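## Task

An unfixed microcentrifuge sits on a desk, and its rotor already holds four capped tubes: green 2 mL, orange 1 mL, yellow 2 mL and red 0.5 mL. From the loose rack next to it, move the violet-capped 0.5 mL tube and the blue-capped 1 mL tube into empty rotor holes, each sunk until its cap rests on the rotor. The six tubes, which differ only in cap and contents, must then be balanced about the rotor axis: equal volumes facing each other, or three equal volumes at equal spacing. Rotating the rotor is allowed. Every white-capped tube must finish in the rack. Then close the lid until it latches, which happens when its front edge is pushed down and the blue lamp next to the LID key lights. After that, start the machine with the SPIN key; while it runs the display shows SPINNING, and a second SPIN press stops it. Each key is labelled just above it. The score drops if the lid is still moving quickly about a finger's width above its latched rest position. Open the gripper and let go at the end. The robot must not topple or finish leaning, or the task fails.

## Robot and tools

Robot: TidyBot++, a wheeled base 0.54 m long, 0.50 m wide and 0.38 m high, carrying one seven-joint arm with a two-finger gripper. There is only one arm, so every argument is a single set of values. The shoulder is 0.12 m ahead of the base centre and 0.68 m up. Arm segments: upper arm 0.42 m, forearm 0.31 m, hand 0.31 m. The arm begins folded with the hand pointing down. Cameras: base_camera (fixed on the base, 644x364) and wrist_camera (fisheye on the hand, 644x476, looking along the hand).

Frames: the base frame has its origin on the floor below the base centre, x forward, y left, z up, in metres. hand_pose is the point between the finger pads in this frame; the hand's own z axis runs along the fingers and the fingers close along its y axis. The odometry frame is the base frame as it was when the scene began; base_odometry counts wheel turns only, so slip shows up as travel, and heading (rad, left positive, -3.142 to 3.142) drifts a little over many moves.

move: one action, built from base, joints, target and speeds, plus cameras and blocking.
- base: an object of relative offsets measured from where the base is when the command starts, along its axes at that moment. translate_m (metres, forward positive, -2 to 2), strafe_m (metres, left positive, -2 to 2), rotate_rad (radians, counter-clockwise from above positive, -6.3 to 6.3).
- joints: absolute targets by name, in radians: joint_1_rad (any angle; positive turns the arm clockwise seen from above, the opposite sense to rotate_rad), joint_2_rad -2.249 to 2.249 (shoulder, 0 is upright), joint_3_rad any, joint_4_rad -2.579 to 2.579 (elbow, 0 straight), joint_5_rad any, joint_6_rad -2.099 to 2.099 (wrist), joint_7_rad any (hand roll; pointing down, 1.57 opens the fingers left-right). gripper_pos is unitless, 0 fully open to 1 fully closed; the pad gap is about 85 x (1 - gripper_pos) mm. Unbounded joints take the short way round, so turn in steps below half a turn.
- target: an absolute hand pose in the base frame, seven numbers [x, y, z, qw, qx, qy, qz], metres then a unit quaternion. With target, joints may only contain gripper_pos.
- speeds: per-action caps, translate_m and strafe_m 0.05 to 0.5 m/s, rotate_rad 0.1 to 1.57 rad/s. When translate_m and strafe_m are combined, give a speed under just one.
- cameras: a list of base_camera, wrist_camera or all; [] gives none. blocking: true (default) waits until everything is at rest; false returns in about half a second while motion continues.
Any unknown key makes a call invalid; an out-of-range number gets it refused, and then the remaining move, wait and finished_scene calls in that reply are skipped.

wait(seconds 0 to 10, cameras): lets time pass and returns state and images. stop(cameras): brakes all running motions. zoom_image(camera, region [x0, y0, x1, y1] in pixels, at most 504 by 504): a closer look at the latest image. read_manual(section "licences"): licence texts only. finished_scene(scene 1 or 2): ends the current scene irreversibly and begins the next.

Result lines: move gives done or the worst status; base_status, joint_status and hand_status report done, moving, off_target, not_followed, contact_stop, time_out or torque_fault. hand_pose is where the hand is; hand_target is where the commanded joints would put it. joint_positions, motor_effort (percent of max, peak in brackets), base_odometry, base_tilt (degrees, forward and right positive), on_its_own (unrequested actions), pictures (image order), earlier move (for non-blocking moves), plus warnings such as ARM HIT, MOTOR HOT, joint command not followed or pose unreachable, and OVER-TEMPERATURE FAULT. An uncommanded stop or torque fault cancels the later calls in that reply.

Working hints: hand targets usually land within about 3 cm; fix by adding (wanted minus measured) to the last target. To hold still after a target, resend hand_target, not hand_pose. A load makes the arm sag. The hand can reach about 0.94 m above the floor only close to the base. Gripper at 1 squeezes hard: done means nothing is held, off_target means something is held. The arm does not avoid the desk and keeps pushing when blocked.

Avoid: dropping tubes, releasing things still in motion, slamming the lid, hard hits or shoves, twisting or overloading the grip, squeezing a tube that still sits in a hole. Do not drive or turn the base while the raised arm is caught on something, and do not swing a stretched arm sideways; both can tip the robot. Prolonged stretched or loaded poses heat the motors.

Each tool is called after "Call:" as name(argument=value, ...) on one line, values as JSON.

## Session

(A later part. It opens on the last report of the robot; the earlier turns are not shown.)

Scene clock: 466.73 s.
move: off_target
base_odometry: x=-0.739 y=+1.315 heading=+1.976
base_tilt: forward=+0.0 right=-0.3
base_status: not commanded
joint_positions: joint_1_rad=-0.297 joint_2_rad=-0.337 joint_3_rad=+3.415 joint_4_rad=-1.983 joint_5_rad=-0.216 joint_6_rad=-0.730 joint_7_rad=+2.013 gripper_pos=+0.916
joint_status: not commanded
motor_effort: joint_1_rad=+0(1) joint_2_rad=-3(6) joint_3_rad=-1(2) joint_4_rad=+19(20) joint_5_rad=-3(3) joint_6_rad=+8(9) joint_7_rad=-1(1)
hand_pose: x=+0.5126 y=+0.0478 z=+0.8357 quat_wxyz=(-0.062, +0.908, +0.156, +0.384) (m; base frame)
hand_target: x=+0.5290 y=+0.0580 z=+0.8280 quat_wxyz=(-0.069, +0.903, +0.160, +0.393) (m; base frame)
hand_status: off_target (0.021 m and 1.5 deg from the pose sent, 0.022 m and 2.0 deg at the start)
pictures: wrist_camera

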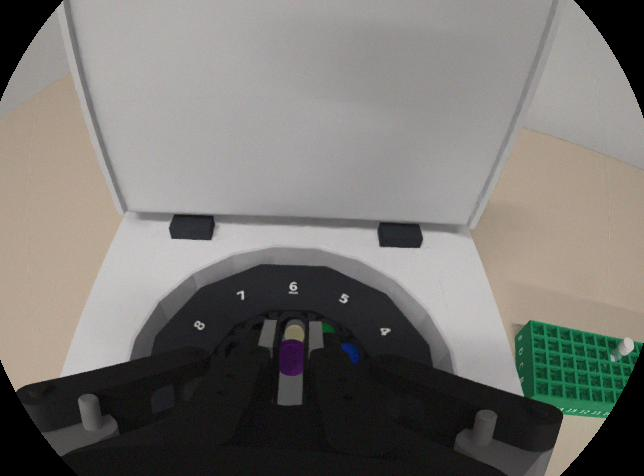

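Call:
move(target=[0.521, 0.0565, 0.846, -0.069, 0.903, 0.160, 0.393], cameras=["wrist_camera"])

Call:
zoom_image(camera="wrist_camera", region=[240, 270, 350, 380])

Scene clock: 472.47 s.
move: done
base_odometry: x=-0.739 y=+1.315 heading=+1.976
base_tilt: forward=+0.0 right=-0.3
base_status: not commanded
joint_positions: joint_1_rad=-0.297 joint_2_rad=-0.331 joint_3_rad=+3.412 joint_4_rad=-1.967 joint_5_rad=-0.216 joint_6_rad=-0.730 joint_7_rad=+2.013 gripper_pos=+0.916
joint_status: not commanded
motor_effort: joint_1_rad=+0(0) joint_2_rad=-9(10) joint_3_rad=-1(2) joint_4_rad=+20(21) joint_5_rad=-3(3) joint_6_rad=+6(8) joint_7_rad=-1(1)
hand_pose: x=+0.5172 y=+0.0490 z=+0.8417 quat_wxyz=(-0.061, +0.906, +0.158, +0.388) (m; base frame)
hand_target: x=+0.5210 y=+0.0565 z=+0.8460 quat_wxyz=(-0.069, +0.903, +0.160, +0.393) (m; base frame)
hand_status: done (0.009 m and 1.2 deg from the pose sent, 0.016 m and 1.5 deg at the start)
pictures: wrist_camera

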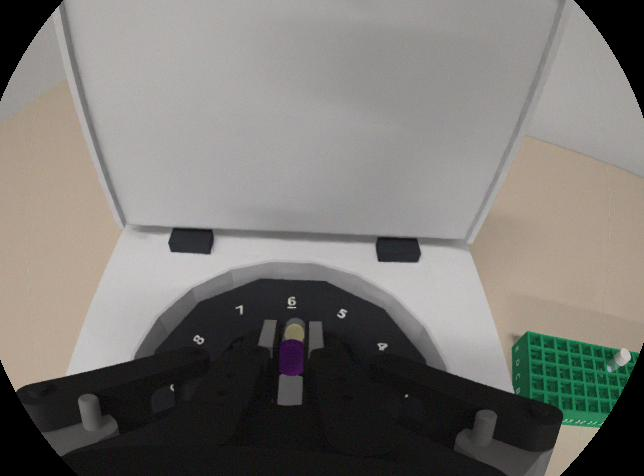

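Scaled by 4.582.

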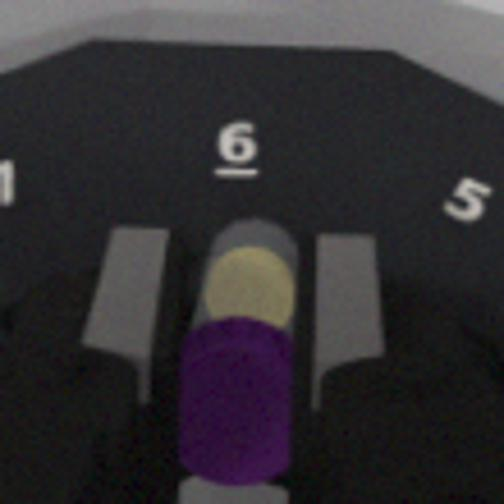

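Call:
move(target=[0.502, 0.0515, 0.858, -0.069, 0.903, 0.160, 0.393], cameras=[])

Call:
move(target=[0.5135, 0.053, 0.841, -0.069, 0.903, 0.160, 0.393], cameras=["wrist_camera"])

Call:
zoom_image(camera="wrist_camera", region=[240, 270, 350, 380])

Scene clock: 481.17 s.
move: done
base_odometry: x=-0.739 y=+1.315 heading=+1.976
base_tilt: forward=+0.1 right=-0.3
base_status: not commanded
joint_positions: joint_1_rad=-0.297 joint_2_rad=-0.371 joint_3_rad=+3.412 joint_4_rad=-1.958 joint_5_rad=-0.216 joint_6_rad=-0.741 joint_7_rad=+2.013 gripper_pos=+0.916
joint_status: not commanded
motor_effort: joint_1_rad=+0(0) joint_2_rad=-8(11) joint_3_rad=-1(2) joint_4_rad=+20(21) joint_5_rad=-3(3) joint_6_rad=+7(7) joint_7_rad=-1(1)
hand_pose: x=+0.5104 y=+0.0473 z=+0.8597 quat_wxyz=(-0.063, +0.898, +0.158, +0.405) (m; base frame)
hand_target: x=+0.5020 y=+0.0515 z=+0.8580 quat_wxyz=(-0.069, +0.903, +0.160, +0.393) (m; base frame)
hand_status: done (0.010 m and 1.7 deg from the pose sent, 0.022 m and 1.2 deg at the start)
pictures: none
No camera images: "cameras" was empty.

Scene clock: 481.87 s.
move: done
base_odometry: x=-0.739 y=+1.315 heading=+1.976
base_tilt: forward=+0.0 right=-0.3
base_status: not commanded
joint_positions: joint_1_rad=-0.303 joint_2_rad=-0.354 joint_3_rad=+3.419 joint_4_rad=-1.982 joint_5_rad=-0.216 joint_6_rad=-0.733 joint_7_rad=+2.013 gripper_pos=+0.916
joint_status: not commanded
motor_effort: joint_1_rad=+0(0) joint_2_rad=-8(10) joint_3_rad=-1(1) joint_4_rad=+20(22) joint_5_rad=-3(3) joint_6_rad=+6(7) joint_7_rad=+0(1)
hand_pose: x=+0.5098 y=+0.0478 z=+0.8422 quat_wxyz=(-0.064, +0.905, +0.157, +0.391) (m; base frame)
hand_target: x=+0.5135 y=+0.0530 z=+0.8410 quat_wxyz=(-0.069, +0.903, +0.160, +0.393) (m; base frame)
hand_status: done (0.006 m and 0.7 deg from the pose sent, 0.020 m and 1.7 deg at the start)
pictures: wrist_camera

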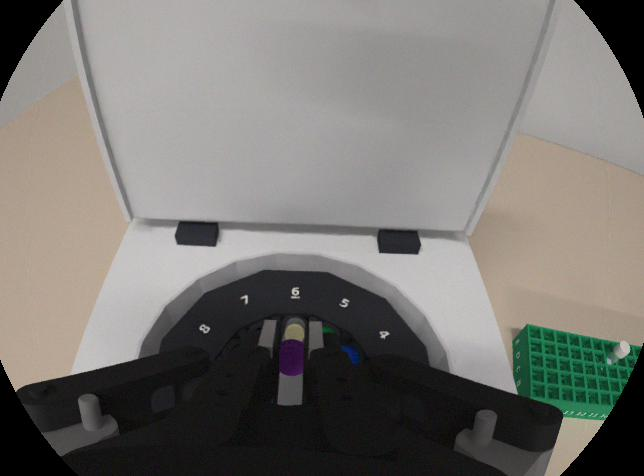

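Scaled by 4.582.

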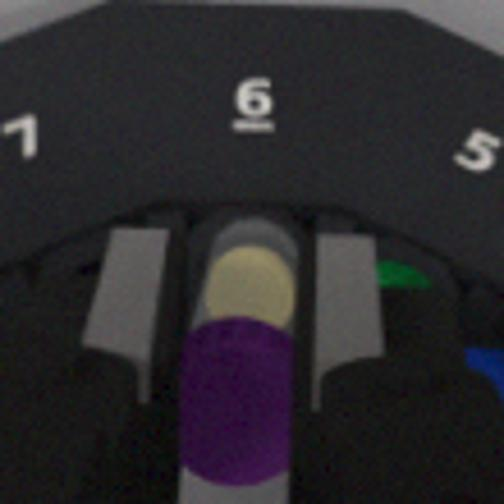

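Call:
move(target=[0.519, 0.0548, 0.8355, -0.069, 0.903, 0.160, 0.393], cameras=["wrist_camera"])

Call:
zoom_image(camera="wrist_camera", region=[240, 270, 350, 380])

Scene clock: 486.17 s.
move: done
base_odometry: x=-0.739 y=+1.315 heading=+1.976
base_tilt: forward=+0.1 right=-0.3
base_status: not commanded
joint_positions: joint_1_rad=-0.303 joint_2_rad=-0.341 joint_3_rad=+3.419 joint_4_rad=-1.986 joint_5_rad=-0.216 joint_6_rad=-0.730 joint_7_rad=+2.013 gripper_pos=+0.916
joint_status: not commanded
motor_effort: joint_1_rad=+0(0) joint_2_rad=-8(10) joint_3_rad=-1(2) joint_4_rad=+20(21) joint_5_rad=-3(3) joint_6_rad=+6(6) joint_7_rad=-1(1)
hand_pose: x=+0.5114 y=+0.0484 z=+0.8359 quat_wxyz=(-0.063, +0.908, +0.157, +0.384) (m; base frame)
hand_target: x=+0.5190 y=+0.0548 z=+0.8355 quat_wxyz=(-0.069, +0.903, +0.160, +0.393) (m; base frame)
hand_status: done (0.010 m and 1.3 deg from the pose sent, 0.013 m and 0.7 deg at the start)
pictures: wrist_camera

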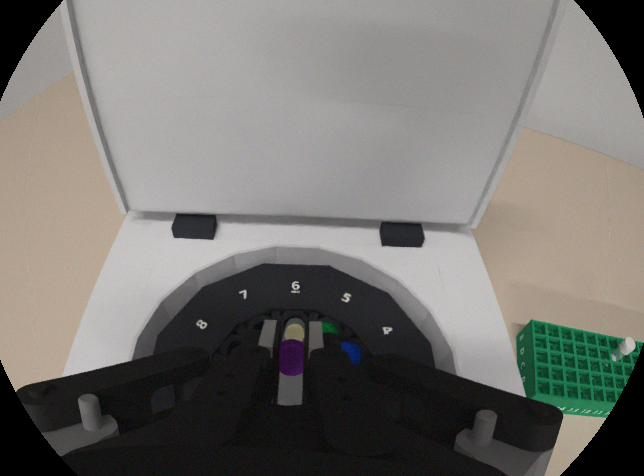

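Scaled by 4.582.

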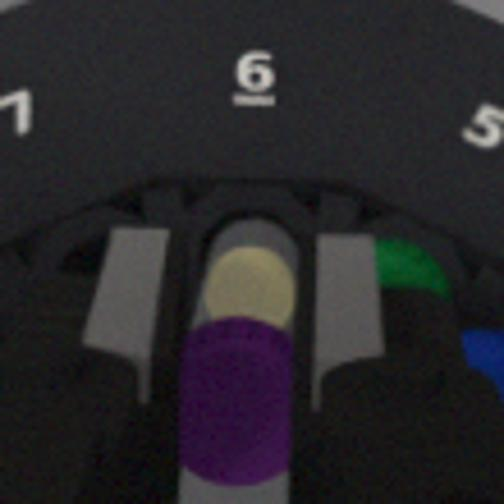

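Call:
move(target=[0.526, 0.0572, 0.8345, -0.069, 0.903, 0.160, 0.393], cameras=["wrist_camera"])

Call:
zoom_image(camera="wrist_camera", region=[240, 270, 350, 380])

Scene clock: 491.83 s.
move: off_target
base_odometry: x=-0.739 y=+1.315 heading=+1.976
base_tilt: forward=+0.0 right=-0.3
base_status: not commanded
joint_positions: joint_1_rad=-0.303 joint_2_rad=-0.325 joint_3_rad=+3.419 joint_4_rad=-1.984 joint_5_rad=-0.220 joint_6_rad=-0.728 joint_7_rad=+2.014 gripper_pos=+0.916
joint_status: not commanded
motor_effort: joint_1_rad=+0(1) joint_2_rad=-9(10) joint_3_rad=-1(1) joint_4_rad=+19(20) joint_5_rad=-3(3) joint_6_rad=+5(6) joint_7_rad=-1(1)
hand_pose: x=+0.5146 y=+0.0497 z=+0.8313 quat_wxyz=(-0.064, +0.910, +0.156, +0.379) (m; base frame)
hand_target: x=+0.5260 y=+0.0572 z=+0.8345 quat_wxyz=(-0.069, +0.903, +0.160, +0.393) (m; base frame)
hand_status: off_target (0.014 m and 1.9 deg from the pose sent, 0.017 m and 1.3 deg at the start)
pictures: wrist_camera

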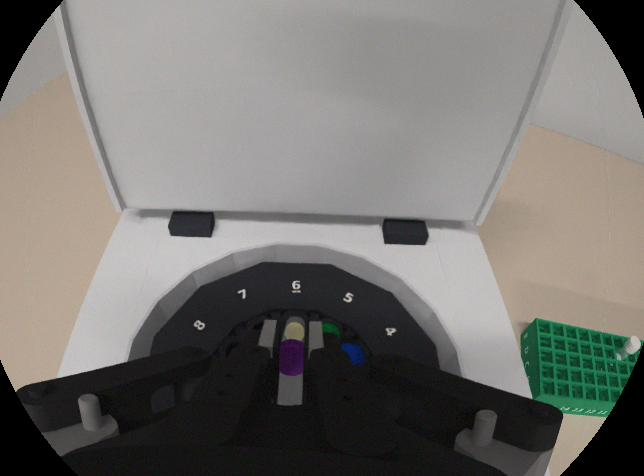

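Scaled by 4.582.

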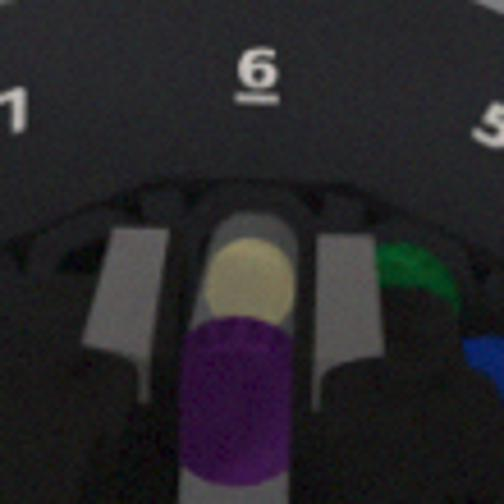

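Call:
move(target=[0.532, 0.0592, 0.8305, -0.069, 0.903, 0.160, 0.393], cameras=["wrist_camera"])

Call:
zoom_image(camera="wrist_camera", region=[240, 270, 350, 380])

Scene clock: 495.53 s.
move: off_target
base_odometry: x=-0.739 y=+1.315 heading=+1.976
base_tilt: forward=+0.0 right=-0.3
base_status: not commanded
joint_positions: joint_1_rad=-0.303 joint_2_rad=-0.308 joint_3_rad=+3.419 joint_4_rad=-1.983 joint_5_rad=-0.227 joint_6_rad=-0.719 joint_7_rad=+2.020 gripper_pos=+0.916
joint_status: not commanded
motor_effort: joint_1_rad=+0(1) joint_2_rad=-9(10) joint_3_rad=-1(2) joint_4_rad=+18(20) joint_5_rad=-2(3) joint_6_rad=+5(6) joint_7_rad=-1(1)
hand_pose: x=+0.5194 y=+0.0512 z=+0.8271 quat_wxyz=(-0.063, +0.911, +0.157, +0.376) (m; base frame)
hand_target: x=+0.5320 y=+0.0592 z=+0.8305 quat_wxyz=(-0.069, +0.903, +0.160, +0.393) (m; base frame)
hand_status: off_target (0.015 m and 2.3 deg from the pose sent, 0.020 m and 1.9 deg at the start)
pictures: wrist_camera

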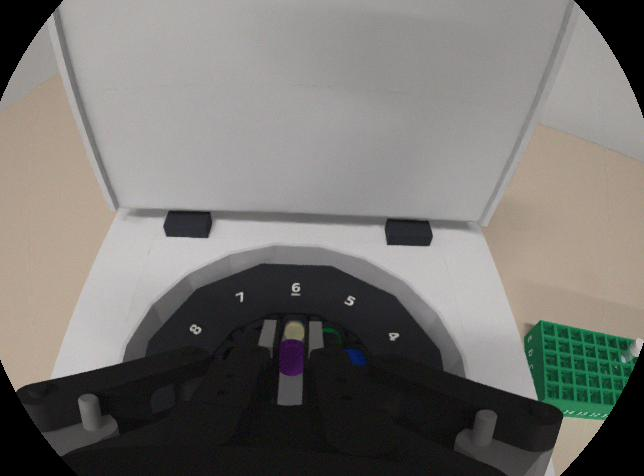

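Scaled by 4.582.

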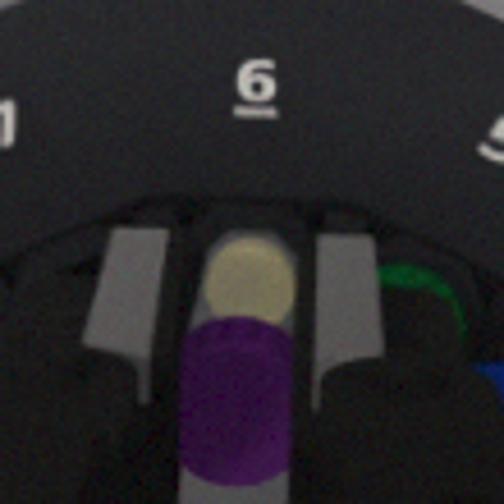

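In. Continue.

Call:
move(target=[0.537, 0.0608, 0.8235, -0.069, 0.903, 0.160, 0.393], cameras=[])

Call:
move(target=[0.542, 0.0624, 0.817, -0.069, 0.903, 0.160, 0.393], cameras=["wrist_camera"])

Call:
zoom_image(camera="wrist_camera", region=[240, 270, 350, 380])

Scene clock: 499.83 s.
move: off_target
base_odometry: x=-0.739 y=+1.315 heading=+1.976
base_tilt: forward=+0.0 right=-0.3
base_status: not commanded
joint_positions: joint_1_rad=-0.303 joint_2_rad=-0.297 joint_3_rad=+3.419 joint_4_rad=-1.991 joint_5_rad=-0.241 joint_6_rad=-0.697 joint_7_rad=+2.035 gripper_pos=+0.916
joint_status: not commanded
motor_effort: joint_1_rad=+0(1) joint_2_rad=-6(10) joint_3_rad=-1(2) joint_4_rad=+19(21) joint_5_rad=-2(3) joint_6_rad=+7(8) joint_7_rad=-1(1)
hand_pose: x=+0.5236 y=+0.0534 z=+0.8235 quat_wxyz=(-0.064, +0.910, +0.158, +0.378) (m; base frame)
hand_target: x=+0.5370 y=+0.0608 z=+0.8235 quat_wxyz=(-0.069, +0.903, +0.160, +0.393) (m; base frame)
hand_status: off_target (0.015 m and 2.0 deg from the pose sent, 0.020 m and 2.3 deg at the start)
pictures: none
No camera images: "cameras" was empty.

Scene clock: 500.40 s.
move: off_target
base_odometry: x=-0.739 y=+1.315 heading=+1.976
base_tilt: forward=+0.1 right=-0.3
base_status: not commanded
joint_positions: joint_1_rad=-0.303 joint_2_rad=-0.297 joint_3_rad=+3.419 joint_4_rad=-1.997 joint_5_rad=-0.255 joint_6_rad=-0.690 joint_7_rad=+2.052 gripper_pos=+0.916
joint_status: not commanded
motor_effort: joint_1_rad=-1(1) joint_2_rad=-3(7) joint_3_rad=-2(2) joint_4_rad=+19(20) joint_5_rad=-4(4) joint_6_rad=+9(10) joint_7_rad=-1(1)
hand_pose: x=+0.5239 y=+0.0556 z=+0.8232 quat_wxyz=(-0.066, +0.908, +0.162, +0.380) (m; base frame)
hand_target: x=+0.5420 y=+0.0624 z=+0.8170 quat_wxyz=(-0.069, +0.903, +0.160, +0.393) (m; base frame)
hand_status: off_target (0.020 m and 1.6 deg from the pose sent, 0.021 m and 2.0 deg at the start)
pictures: wrist_camera

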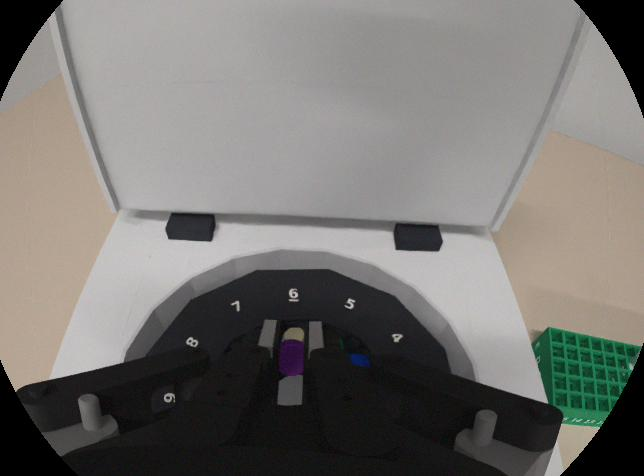

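Scaled by 4.582.

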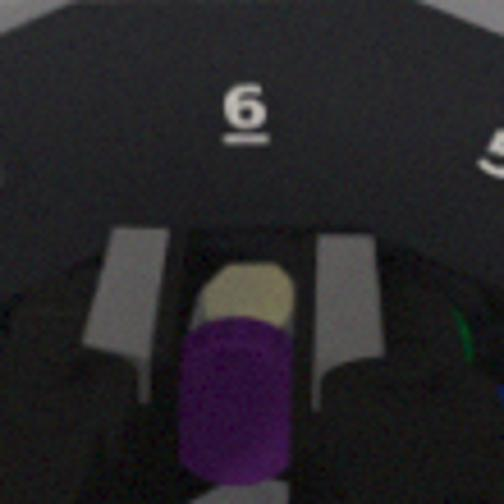

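Call:
move(target=[0.534, 0.061, 0.826, -0.069, 0.903, 0.160, 0.393], cameras=[])

Call:
move(joints={"gripper_pos":0.82}, cameras=["wrist_camera"])

Call:
zoom_image(camera="wrist_camera", region=[240, 270, 350, 380])

Scene clock: 506.67 s.
move: off_target
base_odometry: x=-0.739 y=+1.315 heading=+1.976
base_tilt: forward=+0.0 right=-0.3
base_status: not commanded
joint_positions: joint_1_rad=-0.303 joint_2_rad=-0.298 joint_3_rad=+3.419 joint_4_rad=-1.997 joint_5_rad=-0.254 joint_6_rad=-0.690 joint_7_rad=+2.052 gripper_pos=+0.916
joint_status: not commanded
motor_effort: joint_1_rad=-1(1) joint_2_rad=-7(8) joint_3_rad=-2(2) joint_4_rad=+20(21) joint_5_rad=-4(4) joint_6_rad=+8(9) joint_7_rad=-1(1)
hand_pose: x=+0.5237 y=+0.0556 z=+0.8234 quat_wxyz=(-0.066, +0.908, +0.162, +0.381) (m; base frame)
hand_target: x=+0.5340 y=+0.0610 z=+0.8260 quat_wxyz=(-0.069, +0.903, +0.160, +0.393) (m; base frame)
hand_status: off_target (0.012 m and 1.6 deg from the pose sent, 0.012 m and 1.6 deg at the start)
pictures: none
No camera images: "cameras" was empty.

Scene clock: 507.23 s.
move: done
base_odometry: x=-0.739 y=+1.315 heading=+1.976
base_tilt: forward=+0.1 right=-0.3
base_status: not commanded
joint_positions: joint_1_rad=-0.303 joint_2_rad=-0.299 joint_3_rad=+3.414 joint_4_rad=-1.997 joint_5_rad=-0.254 joint_6_rad=-0.690 joint_7_rad=+2.052 gripper_pos=+0.820
joint_status: all done
motor_effort: joint_1_rad=+1(2) joint_2_rad=-7(7) joint_3_rad=+0(2) joint_4_rad=+20(21) joint_5_rad=-2(3) joint_6_rad=+7(10) joint_7_rad=-1(1)
hand_pose: x=+0.5232 y=+0.0577 z=+0.8237 quat_wxyz=(-0.066, +0.908, +0.164, +0.381) (m; base frame)
hand_target: x=+0.5340 y=+0.0610 z=+0.8260 quat_wxyz=(-0.069, +0.903, +0.160, +0.393) (m; base frame)
hand_status: not commanded
pictures: wrist_camera

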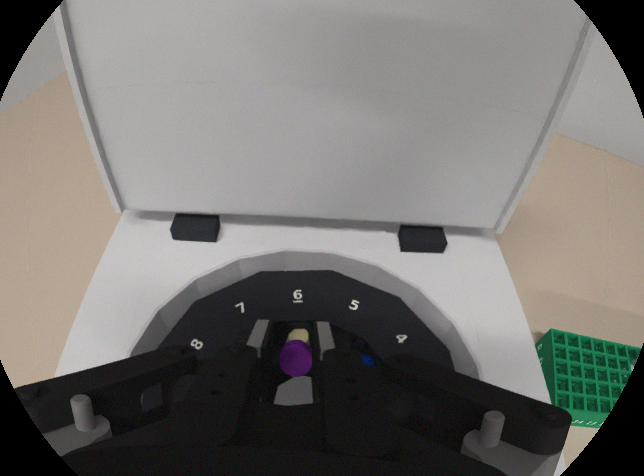

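Scaled by 4.582.

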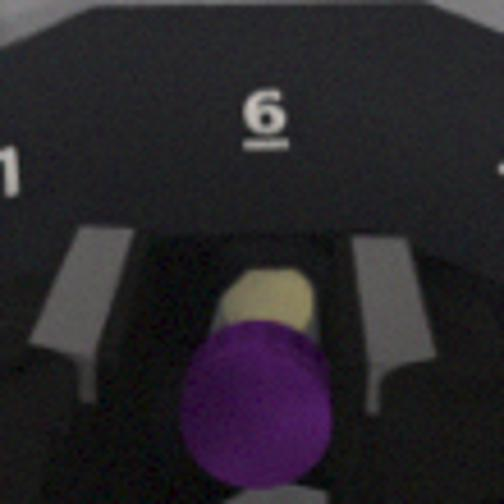

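Call:
move(target=[0.512, 0.055, 0.856, -0.069, 0.903, 0.160, 0.393], cameras=[])

Call:
move(target=[0.48, 0.045, 0.90, -0.069, 0.903, 0.160, 0.393], cameras=[])

Call:
move(target=[0.42, 0.04, 0.93, 0, 1, 0, 0], joints={"gripper_pos":0.65}, cameras=["wrist_camera"])

Call:
zoom_image(camera="wrist_camera", region=[190, 100, 390, 300])

Scene clock: 513.07 s.
move: off_target
base_odometry: x=-0.739 y=+1.315 heading=+1.976
base_tilt: forward=+0.1 right=-0.3
base_status: not commanded
joint_positions: joint_1_rad=-0.301 joint_2_rad=-0.343 joint_3_rad=+3.408 joint_4_rad=-1.947 joint_5_rad=-0.251 joint_6_rad=-0.722 joint_7_rad=+2.040 gripper_pos=+0.820
joint_status: not commanded
motor_effort: joint_1_rad=+0(1) joint_2_rad=-10(12) joint_3_rad=-1(2) joint_4_rad=+20(21) joint_5_rad=-3(4) joint_6_rad=+7(8) joint_7_rad=-1(1)
hand_pose: x=+0.5212 y=+0.0571 z=+0.8613 quat_wxyz=(-0.069, +0.895, +0.164, +0.409) (m; base frame)
hand_target: x=+0.5120 y=+0.0550 z=+0.8560 quat_wxyz=(-0.069, +0.903, +0.160, +0.393) (m; base frame)
hand_status: off_target (0.011 m and 2.1 deg from the pose sent, 0.034 m and 1.6 deg at the start)
pictures: none
No camera images: "cameras" was empty.

Scene clock: 514.30 s.
move: off_target
base_odometry: x=-0.739 y=+1.315 heading=+1.976
base_tilt: forward=+0.0 right=-0.3
base_status: not commanded
joint_positions: joint_1_rad=-0.296 joint_2_rad=-0.423 joint_3_rad=+3.398 joint_4_rad=-1.843 joint_5_rad=-0.232 joint_6_rad=-0.871 joint_7_rad=+2.005 gripper_pos=+0.820
joint_status: not commanded
motor_effort: joint_1_rad=+0(0) joint_2_rad=-7(11) joint_3_rad=-1(2) joint_4_rad=+21(22) joint_5_rad=-3(4) joint_6_rad=+7(7) joint_7_rad=-1(1)
hand_pose: x=+0.4929 y=+0.0556 z=+0.9152 quat_wxyz=(-0.081, +0.886, +0.170, +0.424) (m; base frame)
hand_target: x=+0.4800 y=+0.0450 z=+0.9000 quat_wxyz=(-0.069, +0.903, +0.160, +0.393) (m; base frame)
hand_status: off_target (0.023 m and 4.5 deg from the pose sent, 0.058 m and 2.1 deg at the start)
pictures: none
No camera images: "cameras" was empty.

Scene clock: 516.73 s.
move: off_target
base_odometry: x=-0.739 y=+1.315 heading=+1.976
base_tilt: forward=+0.0 right=-0.3
base_status: not commanded
joint_positions: joint_1_rad=-0.118 joint_2_rad=+0.036 joint_3_rad=+3.125 joint_4_rad=-1.071 joint_5_rad=-0.060 joint_6_rad=-1.961 joint_7_rad=+1.498 gripper_pos=+0.650
joint_status: all done
motor_effort: joint_1_rad=+0(1) joint_2_rad=-18(19) joint_3_rad=+0(2) joint_4_rad=+15(21) joint_5_rad=-2(4) joint_6_rad=+1(7) joint_7_rad=-1(1)
hand_pose: x=+0.4324 y=+0.0609 z=+0.9331 quat_wxyz=(-0.031, +0.998, +0.043, +0.034) (m; base frame)
hand_target: x=+0.4200 y=+0.0400 z=+0.9300 quat_wxyz=(+0.000, +1.000, +0.000, +0.000) (m; base frame)
hand_status: off_target (0.024 m and 7.2 deg from the pose sent, 0.076 m and 55.3 deg at the start)
pictures: wrist_camera

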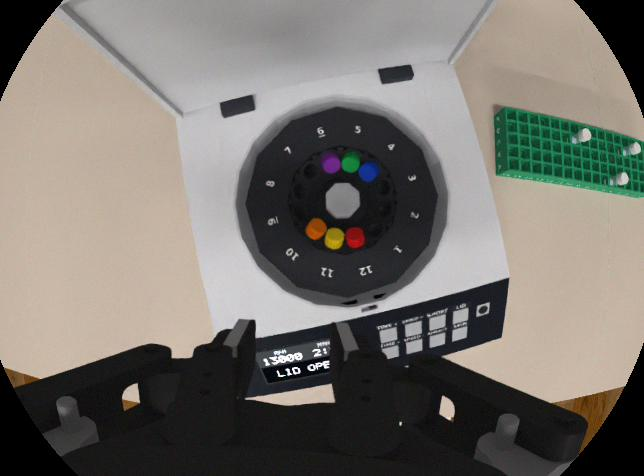

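Scaled by 2.520.

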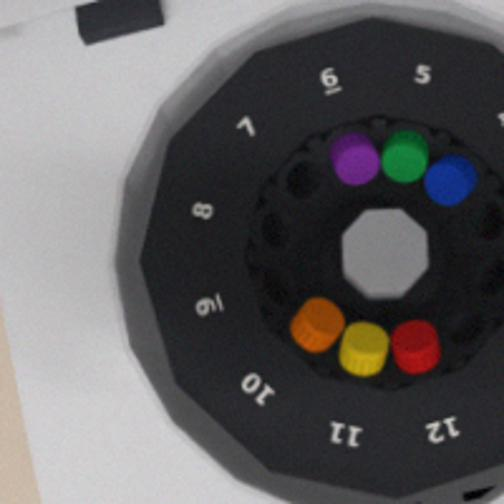

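Call:
move(target=[0.50, 0.05, 1.03, -0.264, 0.726, -0.598, 0.2175], joints={"gripper_pos":0}, cameras=["wrist_camera"])

Scene clock: 540.50 s.
move: off_target
base_odometry: x=-0.739 y=+1.315 heading=+1.976
base_tilt: forward=+0.0 right=-0.3
base_status: not commanded
joint_positions: joint_1_rad=+0.146 joint_2_rad=-0.180 joint_3_rad=+3.016 joint_4_rad=-1.157 joint_5_rad=-0.098 joint_6_rad=-1.536 joint_7_rad=+0.226 gripper_pos=+0.000
joint_status: all done
motor_effort: joint_1_rad=+0(1) joint_2_rad=-11(20) joint_3_rad=+0(1) joint_4_rad=+17(17) joint_5_rad=-1(2) joint_6_rad=+5(6) joint_7_rad=-1(1)
hand_pose: x=+0.4862 y=+0.0313 z=+1.0195 quat_wxyz=(-0.218, +0.748, -0.587, +0.220) (m; base frame)
hand_target: x=+0.5000 y=+0.0500 z=+1.0300 quat_wxyz=(-0.264, +0.725, -0.597, +0.217) (m; base frame)
hand_status: off_target (0.025 m and 6.0 deg from the pose sent, 0.119 m and 88.9 deg at the start)
pictures: wrist_camera

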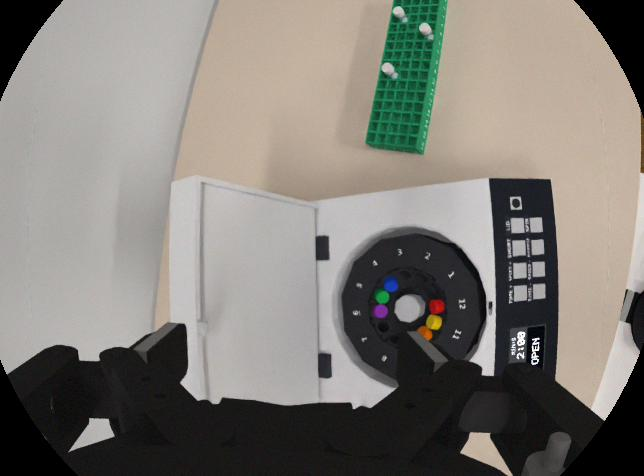

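Call:
move(target=[0.588, 0.055, 1.03, -0.264, 0.726, -0.598, 0.2175], cameras=["wrist_camera"])

Scene clock: 544.83 s.
move: off_target
base_odometry: x=-0.739 y=+1.315 heading=+1.976
base_tilt: forward=+0.0 right=-0.3
base_status: not commanded
joint_positions: joint_1_rad=-0.053 joint_2_rad=+0.011 joint_3_rad=+3.141 joint_4_rad=-1.011 joint_5_rad=-0.098 joint_6_rad=-1.500 joint_7_rad=+0.173 gripper_pos=+0.000
joint_status: not commanded
motor_effort: joint_1_rad=+0(1) joint_2_rad=-20(23) joint_3_rad=+0(1) joint_4_rad=+17(18) joint_5_rad=-2(2) joint_6_rad=+6(7) joint_7_rad=+0(1)
hand_pose: x=+0.5695 y=+0.0558 z=+1.0140 quat_wxyz=(-0.237, +0.752, -0.583, +0.196) (m; base frame)
hand_target: x=+0.5880 y=+0.0550 z=+1.0300 quat_wxyz=(-0.264, +0.725, -0.597, +0.217) (m; base frame)
hand_status: off_target (0.024 m and 5.2 deg from the pose sent, 0.105 m and 6.0 deg at the start)
pictures: wrist_camera

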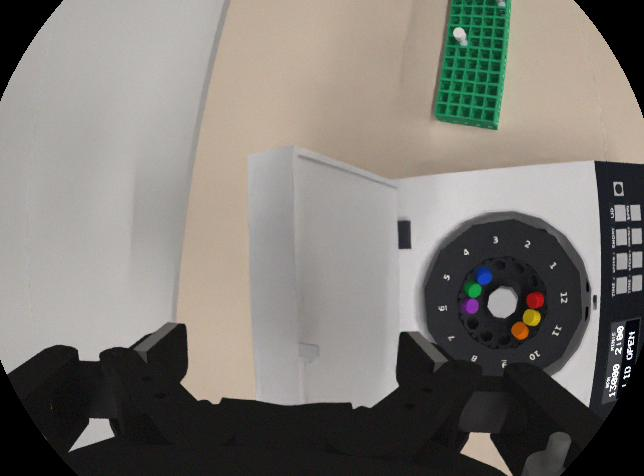

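Call:
move(target=[0.588, 0.055, 0.98, -0.264, 0.726, -0.598, 0.2175], cameras=[])

Call:
move(joints={"gripper_pos":0.3}, cameras=["wrist_camera"])

Scene clock: 548.67 s.
move: off_target
base_odometry: x=-0.739 y=+1.315 heading=+1.976
base_tilt: forward=+0.0 right=-0.3
base_status: not commanded
joint_positions: joint_1_rad=-0.022 joint_2_rad=-0.033 joint_3_rad=+3.108 joint_4_rad=-1.225 joint_5_rad=-0.098 joint_6_rad=-1.328 joint_7_rad=+0.173 gripper_pos=+0.000
joint_status: not commanded
motor_effort: joint_1_rad=+0(0) joint_2_rad=-19(20) joint_3_rad=+0(0) joint_4_rad=+19(20) joint_5_rad=-2(2) joint_6_rad=+5(6) joint_7_rad=-1(1)
hand_pose: x=+0.5753 y=+0.0566 z=+0.9668 quat_wxyz=(-0.239, +0.747, -0.589, +0.196) (m; base frame)
hand_target: x=+0.5880 y=+0.0550 z=+0.9800 quat_wxyz=(-0.264, +0.725, -0.597, +0.217) (m; base frame)
hand_status: off_target (0.018 m and 4.6 deg from the pose sent, 0.039 m and 5.2 deg at the start)
pictures: none
No camera images: "cameras" was empty.

Scene clock: 549.37 s.
move: done
base_odometry: x=-0.739 y=+1.315 heading=+1.976
base_tilt: forward=+0.0 right=-0.3
base_status: not commanded
joint_positions: joint_1_rad=-0.022 joint_2_rad=-0.040 joint_3_rad=+3.107 joint_4_rad=-1.224 joint_5_rad=-0.098 joint_6_rad=-1.314 joint_7_rad=+0.173 gripper_pos=+0.300
joint_status: all done
motor_effort: joint_1_rad=+0(1) joint_2_rad=-18(19) joint_3_rad=+0(1) joint_4_rad=+17(19) joint_5_rad=-2(2) joint_6_rad=+5(6) joint_7_rad=-1(1)
hand_pose: x=+0.5766 y=+0.0570 z=+0.9734 quat_wxyz=(-0.246, +0.744, -0.586, +0.204) (m; base frame)
hand_target: x=+0.5880 y=+0.0550 z=+0.9800 quat_wxyz=(-0.264, +0.725, -0.597, +0.217) (m; base frame)
hand_status: not commanded
pictures: wrist_camera

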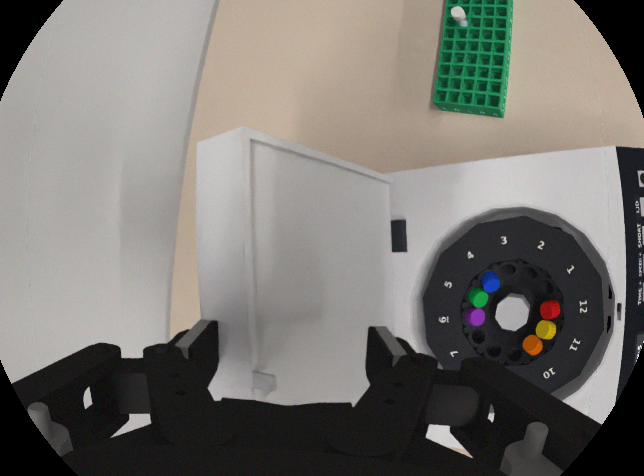

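Call:
move(target=[0.546, 0.053, 0.975, -0.264, 0.726, -0.598, 0.2175], cameras=["wrist_camera"])

Call:
move(target=[0.512, 0.047, 0.962, -0.314, 0.705, -0.581, 0.259], cameras=["wrist_camera"])

Call:
move(target=[0.484, 0.042, 0.938, -0.362, 0.682, -0.562, 0.298], cameras=["wrist_camera"])

Scene clock: 555.47 s.
move: off_target
base_odometry: x=-0.739 y=+1.315 heading=+1.976
base_tilt: forward=+0.0 right=-0.3
base_status: not commanded
joint_positions: joint_1_rad=+0.100 joint_2_rad=-0.142 joint_3_rad=+3.024 joint_4_rad=-1.326 joint_5_rad=-0.098 joint_6_rad=-1.308 joint_7_rad=+0.173 gripper_pos=+0.300
joint_status: not commanded
motor_effort: joint_1_rad=+0(1) joint_2_rad=-15(19) joint_3_rad=+0(1) joint_4_rad=+19(19) joint_5_rad=-1(2) joint_6_rad=+5(6) joint_7_rad=-1(1)
hand_pose: x=+0.5366 y=+0.0425 z=+0.9690 quat_wxyz=(-0.238, +0.734, -0.599, +0.215) (m; base frame)
hand_target: x=+0.5460 y=+0.0530 z=+0.9750 quat_wxyz=(-0.264, +0.725, -0.597, +0.217) (m; base frame)
hand_status: off_target (0.015 m and 3.1 deg from the pose sent, 0.031 m and 3.5 deg at the start)
pictures: wrist_camera

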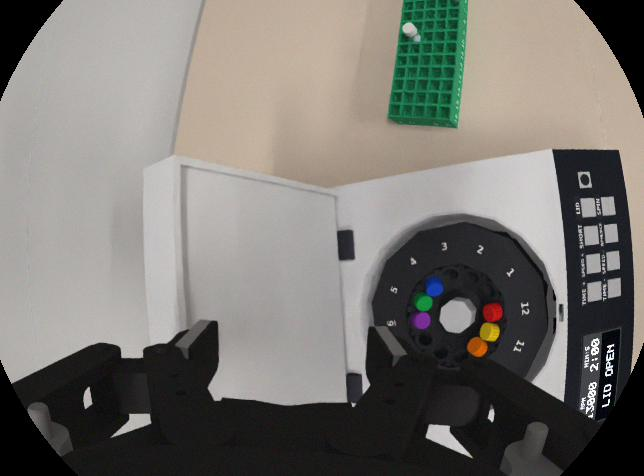

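Scene clock: 556.80 s.
move: off_target
base_odometry: x=-0.739 y=+1.315 heading=+1.976
base_tilt: forward=+0.1 right=-0.3
base_status: not commanded
joint_positions: joint_1_rad=+0.272 joint_2_rad=-0.325 joint_3_rad=+2.999 joint_4_rad=-1.592 joint_5_rad=-0.255 joint_6_rad=-1.137 joint_7_rad=+0.292 gripper_pos=+0.300
joint_status: not commanded
motor_effort: joint_1_rad=+0(1) joint_2_rad=-8(15) joint_3_rad=+1(2) joint_4_rad=+20(20) joint_5_rad=-2(3) joint_6_rad=+7(7) joint_7_rad=+0(1)
hand_pose: x=+0.4987 y=+0.0334 z=+0.9480 quat_wxyz=(-0.282, +0.705, -0.604, +0.243) (m; base frame)
hand_target: x=+0.5120 y=+0.0470 z=+0.9620 quat_wxyz=(-0.314, +0.705, -0.581, +0.259) (m; base frame)
hand_status: off_target (0.024 m and 4.9 deg from the pose sent, 0.026 m and 10.8 deg at the start)
pictures: wrist_camera

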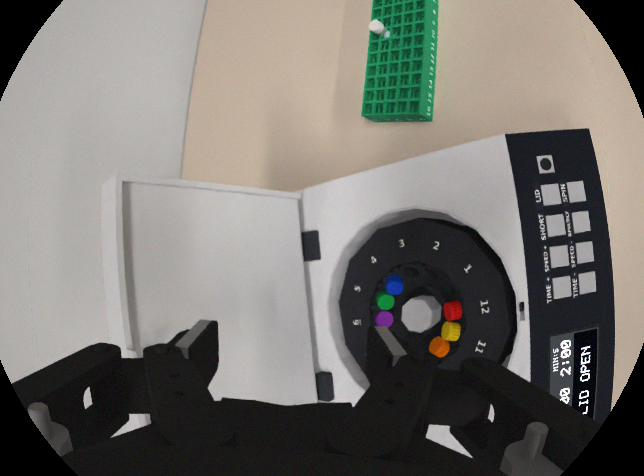

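Scene clock: 558.13 s.
move: off_target
base_odometry: x=-0.739 y=+1.315 heading=+1.976
base_tilt: forward=+0.0 right=-0.3
base_status: not commanded
joint_positions: joint_1_rad=+0.299 joint_2_rad=-0.479 joint_3_rad=+3.041 joint_4_rad=-1.855 joint_5_rad=-0.430 joint_6_rad=-0.952 joint_7_rad=+0.490 gripper_pos=+0.300
joint_status: not commanded
motor_effort: joint_1_rad=+0(1) joint_2_rad=-4(9) joint_3_rad=+1(2) joint_4_rad=+20(21) joint_5_rad=-4(4) joint_6_rad=+7(7) joint_7_rad=+0(1)
hand_pose: x=+0.4720 y=+0.0455 z=+0.9184 quat_wxyz=(-0.333, +0.699, -0.572, +0.271) (m; base frame)
hand_target: x=+0.4840 y=+0.0420 z=+0.9380 quat_wxyz=(-0.362, +0.682, -0.562, +0.298) (m; base frame)
hand_status: off_target (0.023 m and 5.0 deg from the pose sent, 0.020 m and 12.4 deg at the start)
pictures: wrist_camera

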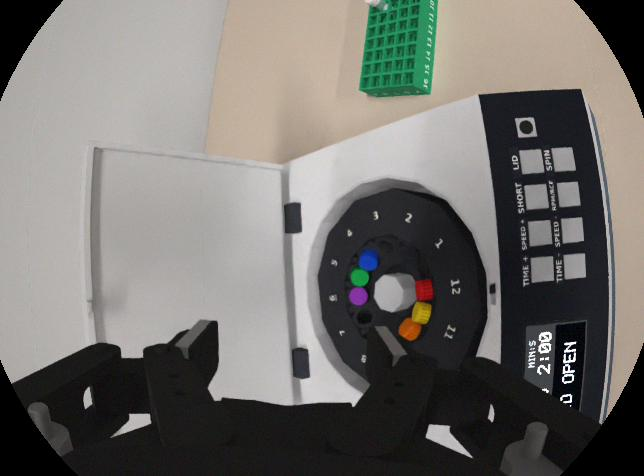

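Call:
wait(seconds=0, cameras=["base_camera"])

Scene clock: 563.37 s.
base_odometry: x=-0.739 y=+1.315 heading=+1.976
base_tilt: forward=+0.0 right=-0.3
base_status: not commanded
joint_positions: joint_1_rad=+0.299 joint_2_rad=-0.479 joint_3_rad=+3.041 joint_4_rad=-1.856 joint_5_rad=-0.433 joint_6_rad=-0.949 joint_7_rad=+0.492 gripper_pos=+0.300
joint_status: not commanded
motor_effort: joint_1_rad=+0(1) joint_2_rad=-4(9) joint_3_rad=+2(2) joint_4_rad=+20(21) joint_5_rad=-4(4) joint_6_rad=+6(7) joint_7_rad=-1(1)
hand_pose: x=+0.4727 y=+0.0459 z=+0.9193 quat_wxyz=(-0.335, +0.699, -0.571, +0.272) (m; base frame)
hand_target: x=+0.4840 y=+0.0420 z=+0.9380 quat_wxyz=(-0.362, +0.682, -0.562, +0.298) (m; base frame)
hand_status: off_target (0.022 m and 4.8 deg from the pose sent, 0.020 m and 12.4 deg at the start)
pictures: base_camera

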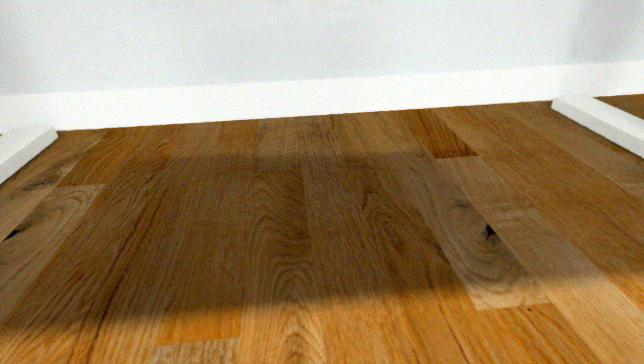

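Call:
move(target=[0.54, 0.05, 1.04, -0.264, 0.726, -0.598, 0.2175], joints={"gripper_pos":0}, cameras=[])

Call:
move(target=[0.616, 0.06, 1.03, -0.264, 0.726, -0.598, 0.2175], cameras=["wrist_camera"])

Call:
move(target=[0.616, 0.06, 0.98, -0.264, 0.726, -0.598, 0.2175], cameras=["wrist_camera"])

Scene clock: 574.30 s.
move: off_target
base_odometry: x=-0.739 y=+1.315 heading=+1.976
base_tilt: forward=+0.1 right=-0.3
base_status: not commanded
joint_positions: joint_1_rad=+0.052 joint_2_rad=-0.097 joint_3_rad=+3.061 joint_4_rad=-1.063 joint_5_rad=-0.170 joint_6_rad=-1.412 joint_7_rad=+0.187 gripper_pos=+0.000
joint_status: all done
motor_effort: joint_1_rad=+0(1) joint_2_rad=-15(16) joint_3_rad=+0(2) joint_4_rad=+17(21) joint_5_rad=-2(4) joint_6_rad=+6(7) joint_7_rad=-1(1)
hand_pose: x=+0.5471 y=+0.0684 z=+1.0574 quat_wxyz=(-0.301, +0.733, -0.564, +0.231) (m; base frame)
hand_target: x=+0.5400 y=+0.0500 z=+1.0400 quat_wxyz=(-0.264, +0.725, -0.597, +0.217) (m; base frame)
hand_status: off_target (0.026 m and 6.0 deg from the pose sent, 0.138 m and 11.1 deg at the start)
pictures: none
No camera images: "cameras" was empty.

Scene clock: 575.70 s.
move: off_target
base_odometry: x=-0.739 y=+1.315 heading=+1.976
base_tilt: forward=+0.0 right=-0.3
base_status: not commanded
joint_positions: joint_1_rad=-0.107 joint_2_rad=+0.081 joint_3_rad=+3.196 joint_4_rad=-0.937 joint_5_rad=-0.153 joint_6_rad=-1.412 joint_7_rad=+0.169 gripper_pos=+0.000
joint_status: not commanded
motor_effort: joint_1_rad=+0(1) joint_2_rad=-22(26) joint_3_rad=+0(1) joint_4_rad=+17(19) joint_5_rad=-2(2) joint_6_rad=+6(7) joint_7_rad=-1(1)
hand_pose: x=+0.6192 y=+0.0766 z=+1.0335 quat_wxyz=(-0.286, +0.740, -0.571, +0.211) (m; base frame)
hand_target: x=+0.6160 y=+0.0600 z=+1.0300 quat_wxyz=(-0.264, +0.725, -0.597, +0.217) (m; base frame)
hand_status: off_target (0.017 m and 4.3 deg from the pose sent, 0.075 m and 6.0 deg at the start)
pictures: wrist_camera

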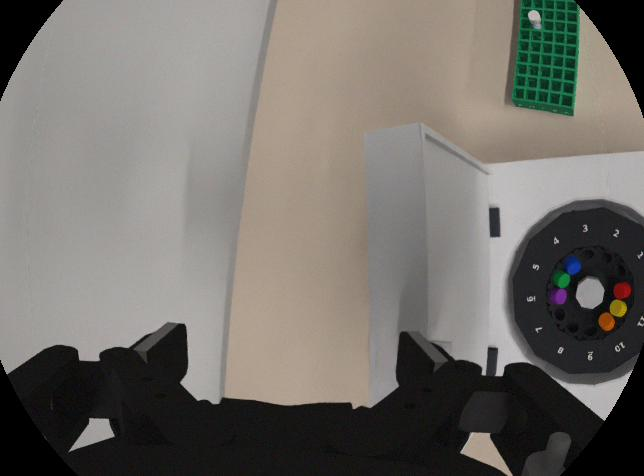

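Scene clock: 577.13 s.
move: off_target
base_odometry: x=-0.739 y=+1.315 heading=+1.976
base_tilt: forward=+0.1 right=-0.3
base_status: not commanded
joint_positions: joint_1_rad=-0.093 joint_2_rad=+0.021 joint_3_rad=+3.165 joint_4_rad=-1.164 joint_5_rad=-0.146 joint_6_rad=-1.311 joint_7_rad=+0.169 gripper_pos=+0.000
joint_status: not commanded
motor_effort: joint_1_rad=+0(1) joint_2_rad=-22(24) joint_3_rad=+0(1) joint_4_rad=+19(20) joint_5_rad=-2(2) joint_6_rad=+6(6) joint_7_rad=-1(1)
hand_pose: x=+0.6011 y=+0.0789 z=+0.9751 quat_wxyz=(-0.266, +0.747, -0.581, +0.186) (m; base frame)
hand_target: x=+0.6160 y=+0.0600 z=+0.9800 quat_wxyz=(-0.264, +0.725, -0.597, +0.217) (m; base frame)
hand_status: off_target (0.025 m and 4.7 deg from the pose sent, 0.056 m and 4.3 deg at the start)
pictures: wrist_camera

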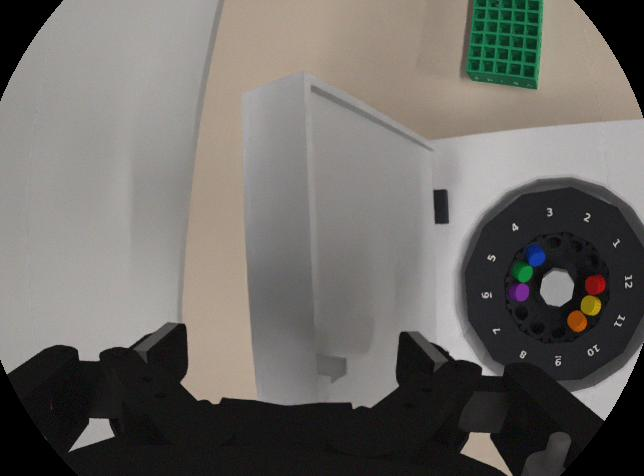

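Call:
move(joints={"gripper_pos":0.3}, cameras=[])

Call:
move(target=[0.56, 0.053, 0.975, -0.264, 0.726, -0.598, 0.2175], cameras=["wrist_camera"])

Call:
move(target=[0.525, 0.047, 0.962, -0.314, 0.705, -0.581, 0.259], cameras=["wrist_camera"])

Scene clock: 582.30 s.
move: done
base_odometry: x=-0.739 y=+1.315 heading=+1.976
base_tilt: forward=+0.0 right=-0.3
base_status: not commanded
joint_positions: joint_1_rad=-0.093 joint_2_rad=+0.021 joint_3_rad=+3.165 joint_4_rad=-1.164 joint_5_rad=-0.145 joint_6_rad=-1.311 joint_7_rad=+0.169 gripper_pos=+0.300
joint_status: all done
motor_effort: joint_1_rad=+0(0) joint_2_rad=-21(22) joint_3_rad=+0(1) joint_4_rad=+19(19) joint_5_rad=-2(3) joint_6_rad=+5(6) joint_7_rad=-1(1)
hand_pose: x=+0.6011 y=+0.0788 z=+0.9751 quat_wxyz=(-0.266, +0.747, -0.581, +0.186) (m; base frame)
hand_target: x=+0.6160 y=+0.0600 z=+0.9800 quat_wxyz=(-0.264, +0.725, -0.597, +0.217) (m; base frame)
hand_status: not commanded
pictures: none
No camera images: "cameras" was empty.

Scene clock: 583.60 s.
move: off_target
base_odometry: x=-0.739 y=+1.315 heading=+1.976
base_tilt: forward=+0.0 right=-0.3
base_status: not commanded
joint_positions: joint_1_rad=+0.060 joint_2_rad=-0.113 joint_3_rad=+3.049 joint_4_rad=-1.299 joint_5_rad=-0.145 joint_6_rad=-1.301 joint_7_rad=+0.169 gripper_pos=+0.300
joint_status: not commanded
motor_effort: joint_1_rad=+0(1) joint_2_rad=-16(23) joint_3_rad=+0(1) joint_4_rad=+19(19) joint_5_rad=-2(2) joint_6_rad=+5(6) joint_7_rad=-1(1)
hand_pose: x=+0.5486 y=+0.0616 z=+0.9733 quat_wxyz=(-0.262, +0.735, -0.593, +0.197) (m; base frame)
hand_target: x=+0.5600 y=+0.0530 z=+0.9750 quat_wxyz=(-0.264, +0.725, -0.597, +0.217) (m; base frame)
hand_status: off_target (0.014 m and 2.6 deg from the pose sent, 0.049 m and 4.7 deg at the start)
pictures: wrist_camera

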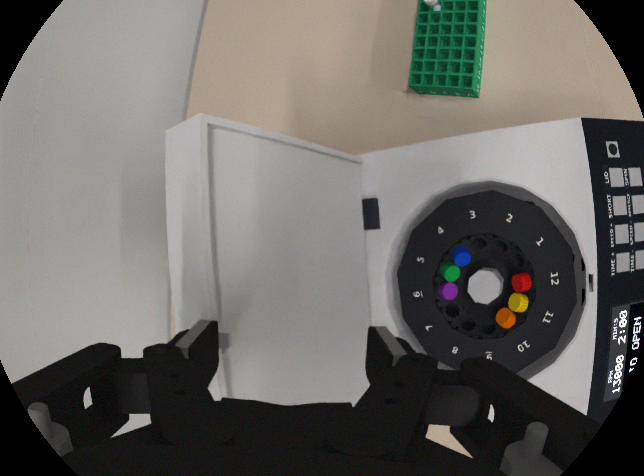

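Scene clock: 585.20 s.
move: off_target
base_odometry: x=-0.739 y=+1.315 heading=+1.976
base_tilt: forward=+0.1 right=-0.3
base_status: not commanded
joint_positions: joint_1_rad=+0.254 joint_2_rad=-0.293 joint_3_rad=+2.997 joint_4_rad=-1.575 joint_5_rad=-0.239 joint_6_rad=-1.117 joint_7_rad=+0.276 gripper_pos=+0.300
joint_status: not commanded
motor_effort: joint_1_rad=+0(1) joint_2_rad=-10(16) joint_3_rad=+1(2) joint_4_rad=+20(20) joint_5_rad=-2(3) joint_6_rad=+6(7) joint_7_rad=-1(1)
hand_pose: x=+0.5126 y=+0.0337 z=+0.9479 quat_wxyz=(-0.282, +0.705, -0.603, +0.243) (m; base frame)
hand_target: x=+0.5250 y=+0.0470 z=+0.9620 quat_wxyz=(-0.314, +0.705, -0.581, +0.259) (m; base frame)
hand_status: off_target (0.023 m and 4.8 deg from the pose sent, 0.030 m and 10.0 deg at the start)
pictures: wrist_camera

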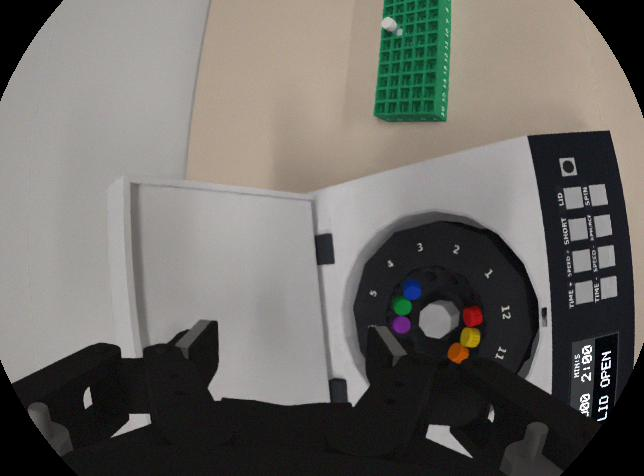

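Call:
move(target=[0.55, 0.045, 1.04, -0.264, 0.726, -0.598, 0.2175], joints={"gripper_pos":0}, cameras=[])

Call:
move(target=[0.616, 0.055, 1.03, -0.264, 0.726, -0.598, 0.2175], cameras=[])

Call:
move(target=[0.622, 0.053, 0.95, -0.264, 0.726, -0.598, 0.2175], cameras=["wrist_camera"])

Scene clock: 596.47 s.
move: off_target
base_odometry: x=-0.739 y=+1.315 heading=+1.976
base_tilt: forward=+0.0 right=-0.3
base_status: not commanded
joint_positions: joint_1_rad=+0.035 joint_2_rad=-0.076 joint_3_rad=+3.093 joint_4_rad=-1.044 joint_5_rad=-0.175 joint_6_rad=-1.411 joint_7_rad=+0.200 gripper_pos=+0.000
joint_status: all done
motor_effort: joint_1_rad=+0(1) joint_2_rad=-16(16) joint_3_rad=+0(1) joint_4_rad=+17(21) joint_5_rad=-2(3) joint_6_rad=+7(7) joint_7_rad=-1(1)
hand_pose: x=+0.5571 y=+0.0626 z=+1.0580 quat_wxyz=(-0.301, +0.733, -0.565, +0.232) (m; base frame)
hand_target: x=+0.5500 y=+0.0450 z=+1.0400 quat_wxyz=(-0.264, +0.725, -0.597, +0.217) (m; base frame)
hand_status: off_target (0.026 m and 6.0 deg from the pose sent, 0.100 m and 4.4 deg at the start)
pictures: none
No camera images: "cameras" was empty.

Scene clock: 597.80 s.
move: off_target
base_odometry: x=-0.739 y=+1.315 heading=+1.976
base_tilt: forward=+0.0 right=-0.3
base_status: not commanded
joint_positions: joint_1_rad=-0.095 joint_2_rad=+0.079 joint_3_rad=+3.201 joint_4_rad=-0.937 joint_5_rad=-0.165 joint_6_rad=-1.411 joint_7_rad=+0.183 gripper_pos=+0.000
joint_status: not commanded
motor_effort: joint_1_rad=+0(1) joint_2_rad=-22(26) joint_3_rad=+0(1) joint_4_rad=+18(19) joint_5_rad=-2(3) joint_6_rad=+6(7) joint_7_rad=-1(1)
hand_pose: x=+0.6197 y=+0.0715 z=+1.0348 quat_wxyz=(-0.287, +0.739, -0.571, +0.213) (m; base frame)
hand_target: x=+0.6160 y=+0.0550 z=+1.0300 quat_wxyz=(-0.264, +0.725, -0.597, +0.217) (m; base frame)
hand_status: off_target (0.018 m and 4.4 deg from the pose sent, 0.066 m and 6.0 deg at the start)
pictures: none
No camera images: "cameras" was empty.

Scene clock: 599.27 s.
move: off_target
base_odometry: x=-0.739 y=+1.315 heading=+1.976
base_tilt: forward=+0.0 right=-0.3
base_status: not commanded
joint_positions: joint_1_rad=-0.070 joint_2_rad=-0.048 joint_3_rad=+3.167 joint_4_rad=-1.201 joint_5_rad=-0.164 joint_6_rad=-1.170 joint_7_rad=+0.183 gripper_pos=+0.000
joint_status: not commanded
motor_effort: joint_1_rad=+0(1) joint_2_rad=-5(23) joint_3_rad=+0(1) joint_4_rad=+6(18) joint_5_rad=+0(2) joint_6_rad=+0(6) joint_7_rad=-1(1)
hand_pose: x=+0.6096 y=+0.0698 z=+1.0204 quat_wxyz=(-0.322, +0.716, -0.568, +0.245) (m; base frame)
hand_target: x=+0.6220 y=+0.0530 z=+0.9500 quat_wxyz=(-0.264, +0.725, -0.597, +0.217) (m; base frame)
hand_status: off_target (0.073 m and 8.2 deg from the pose sent, 0.087 m and 4.4 deg at the start)
pictures: wrist_camera

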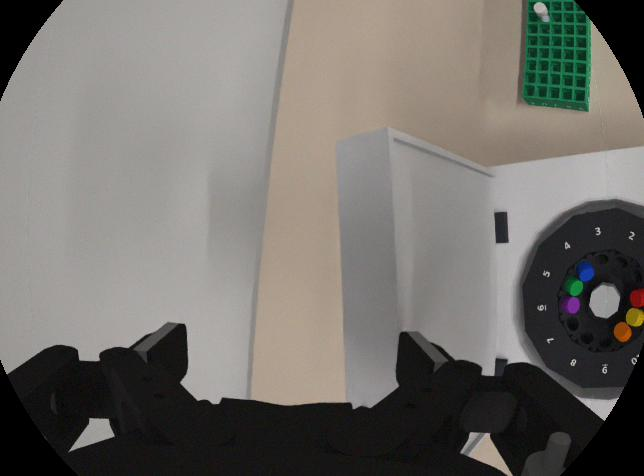

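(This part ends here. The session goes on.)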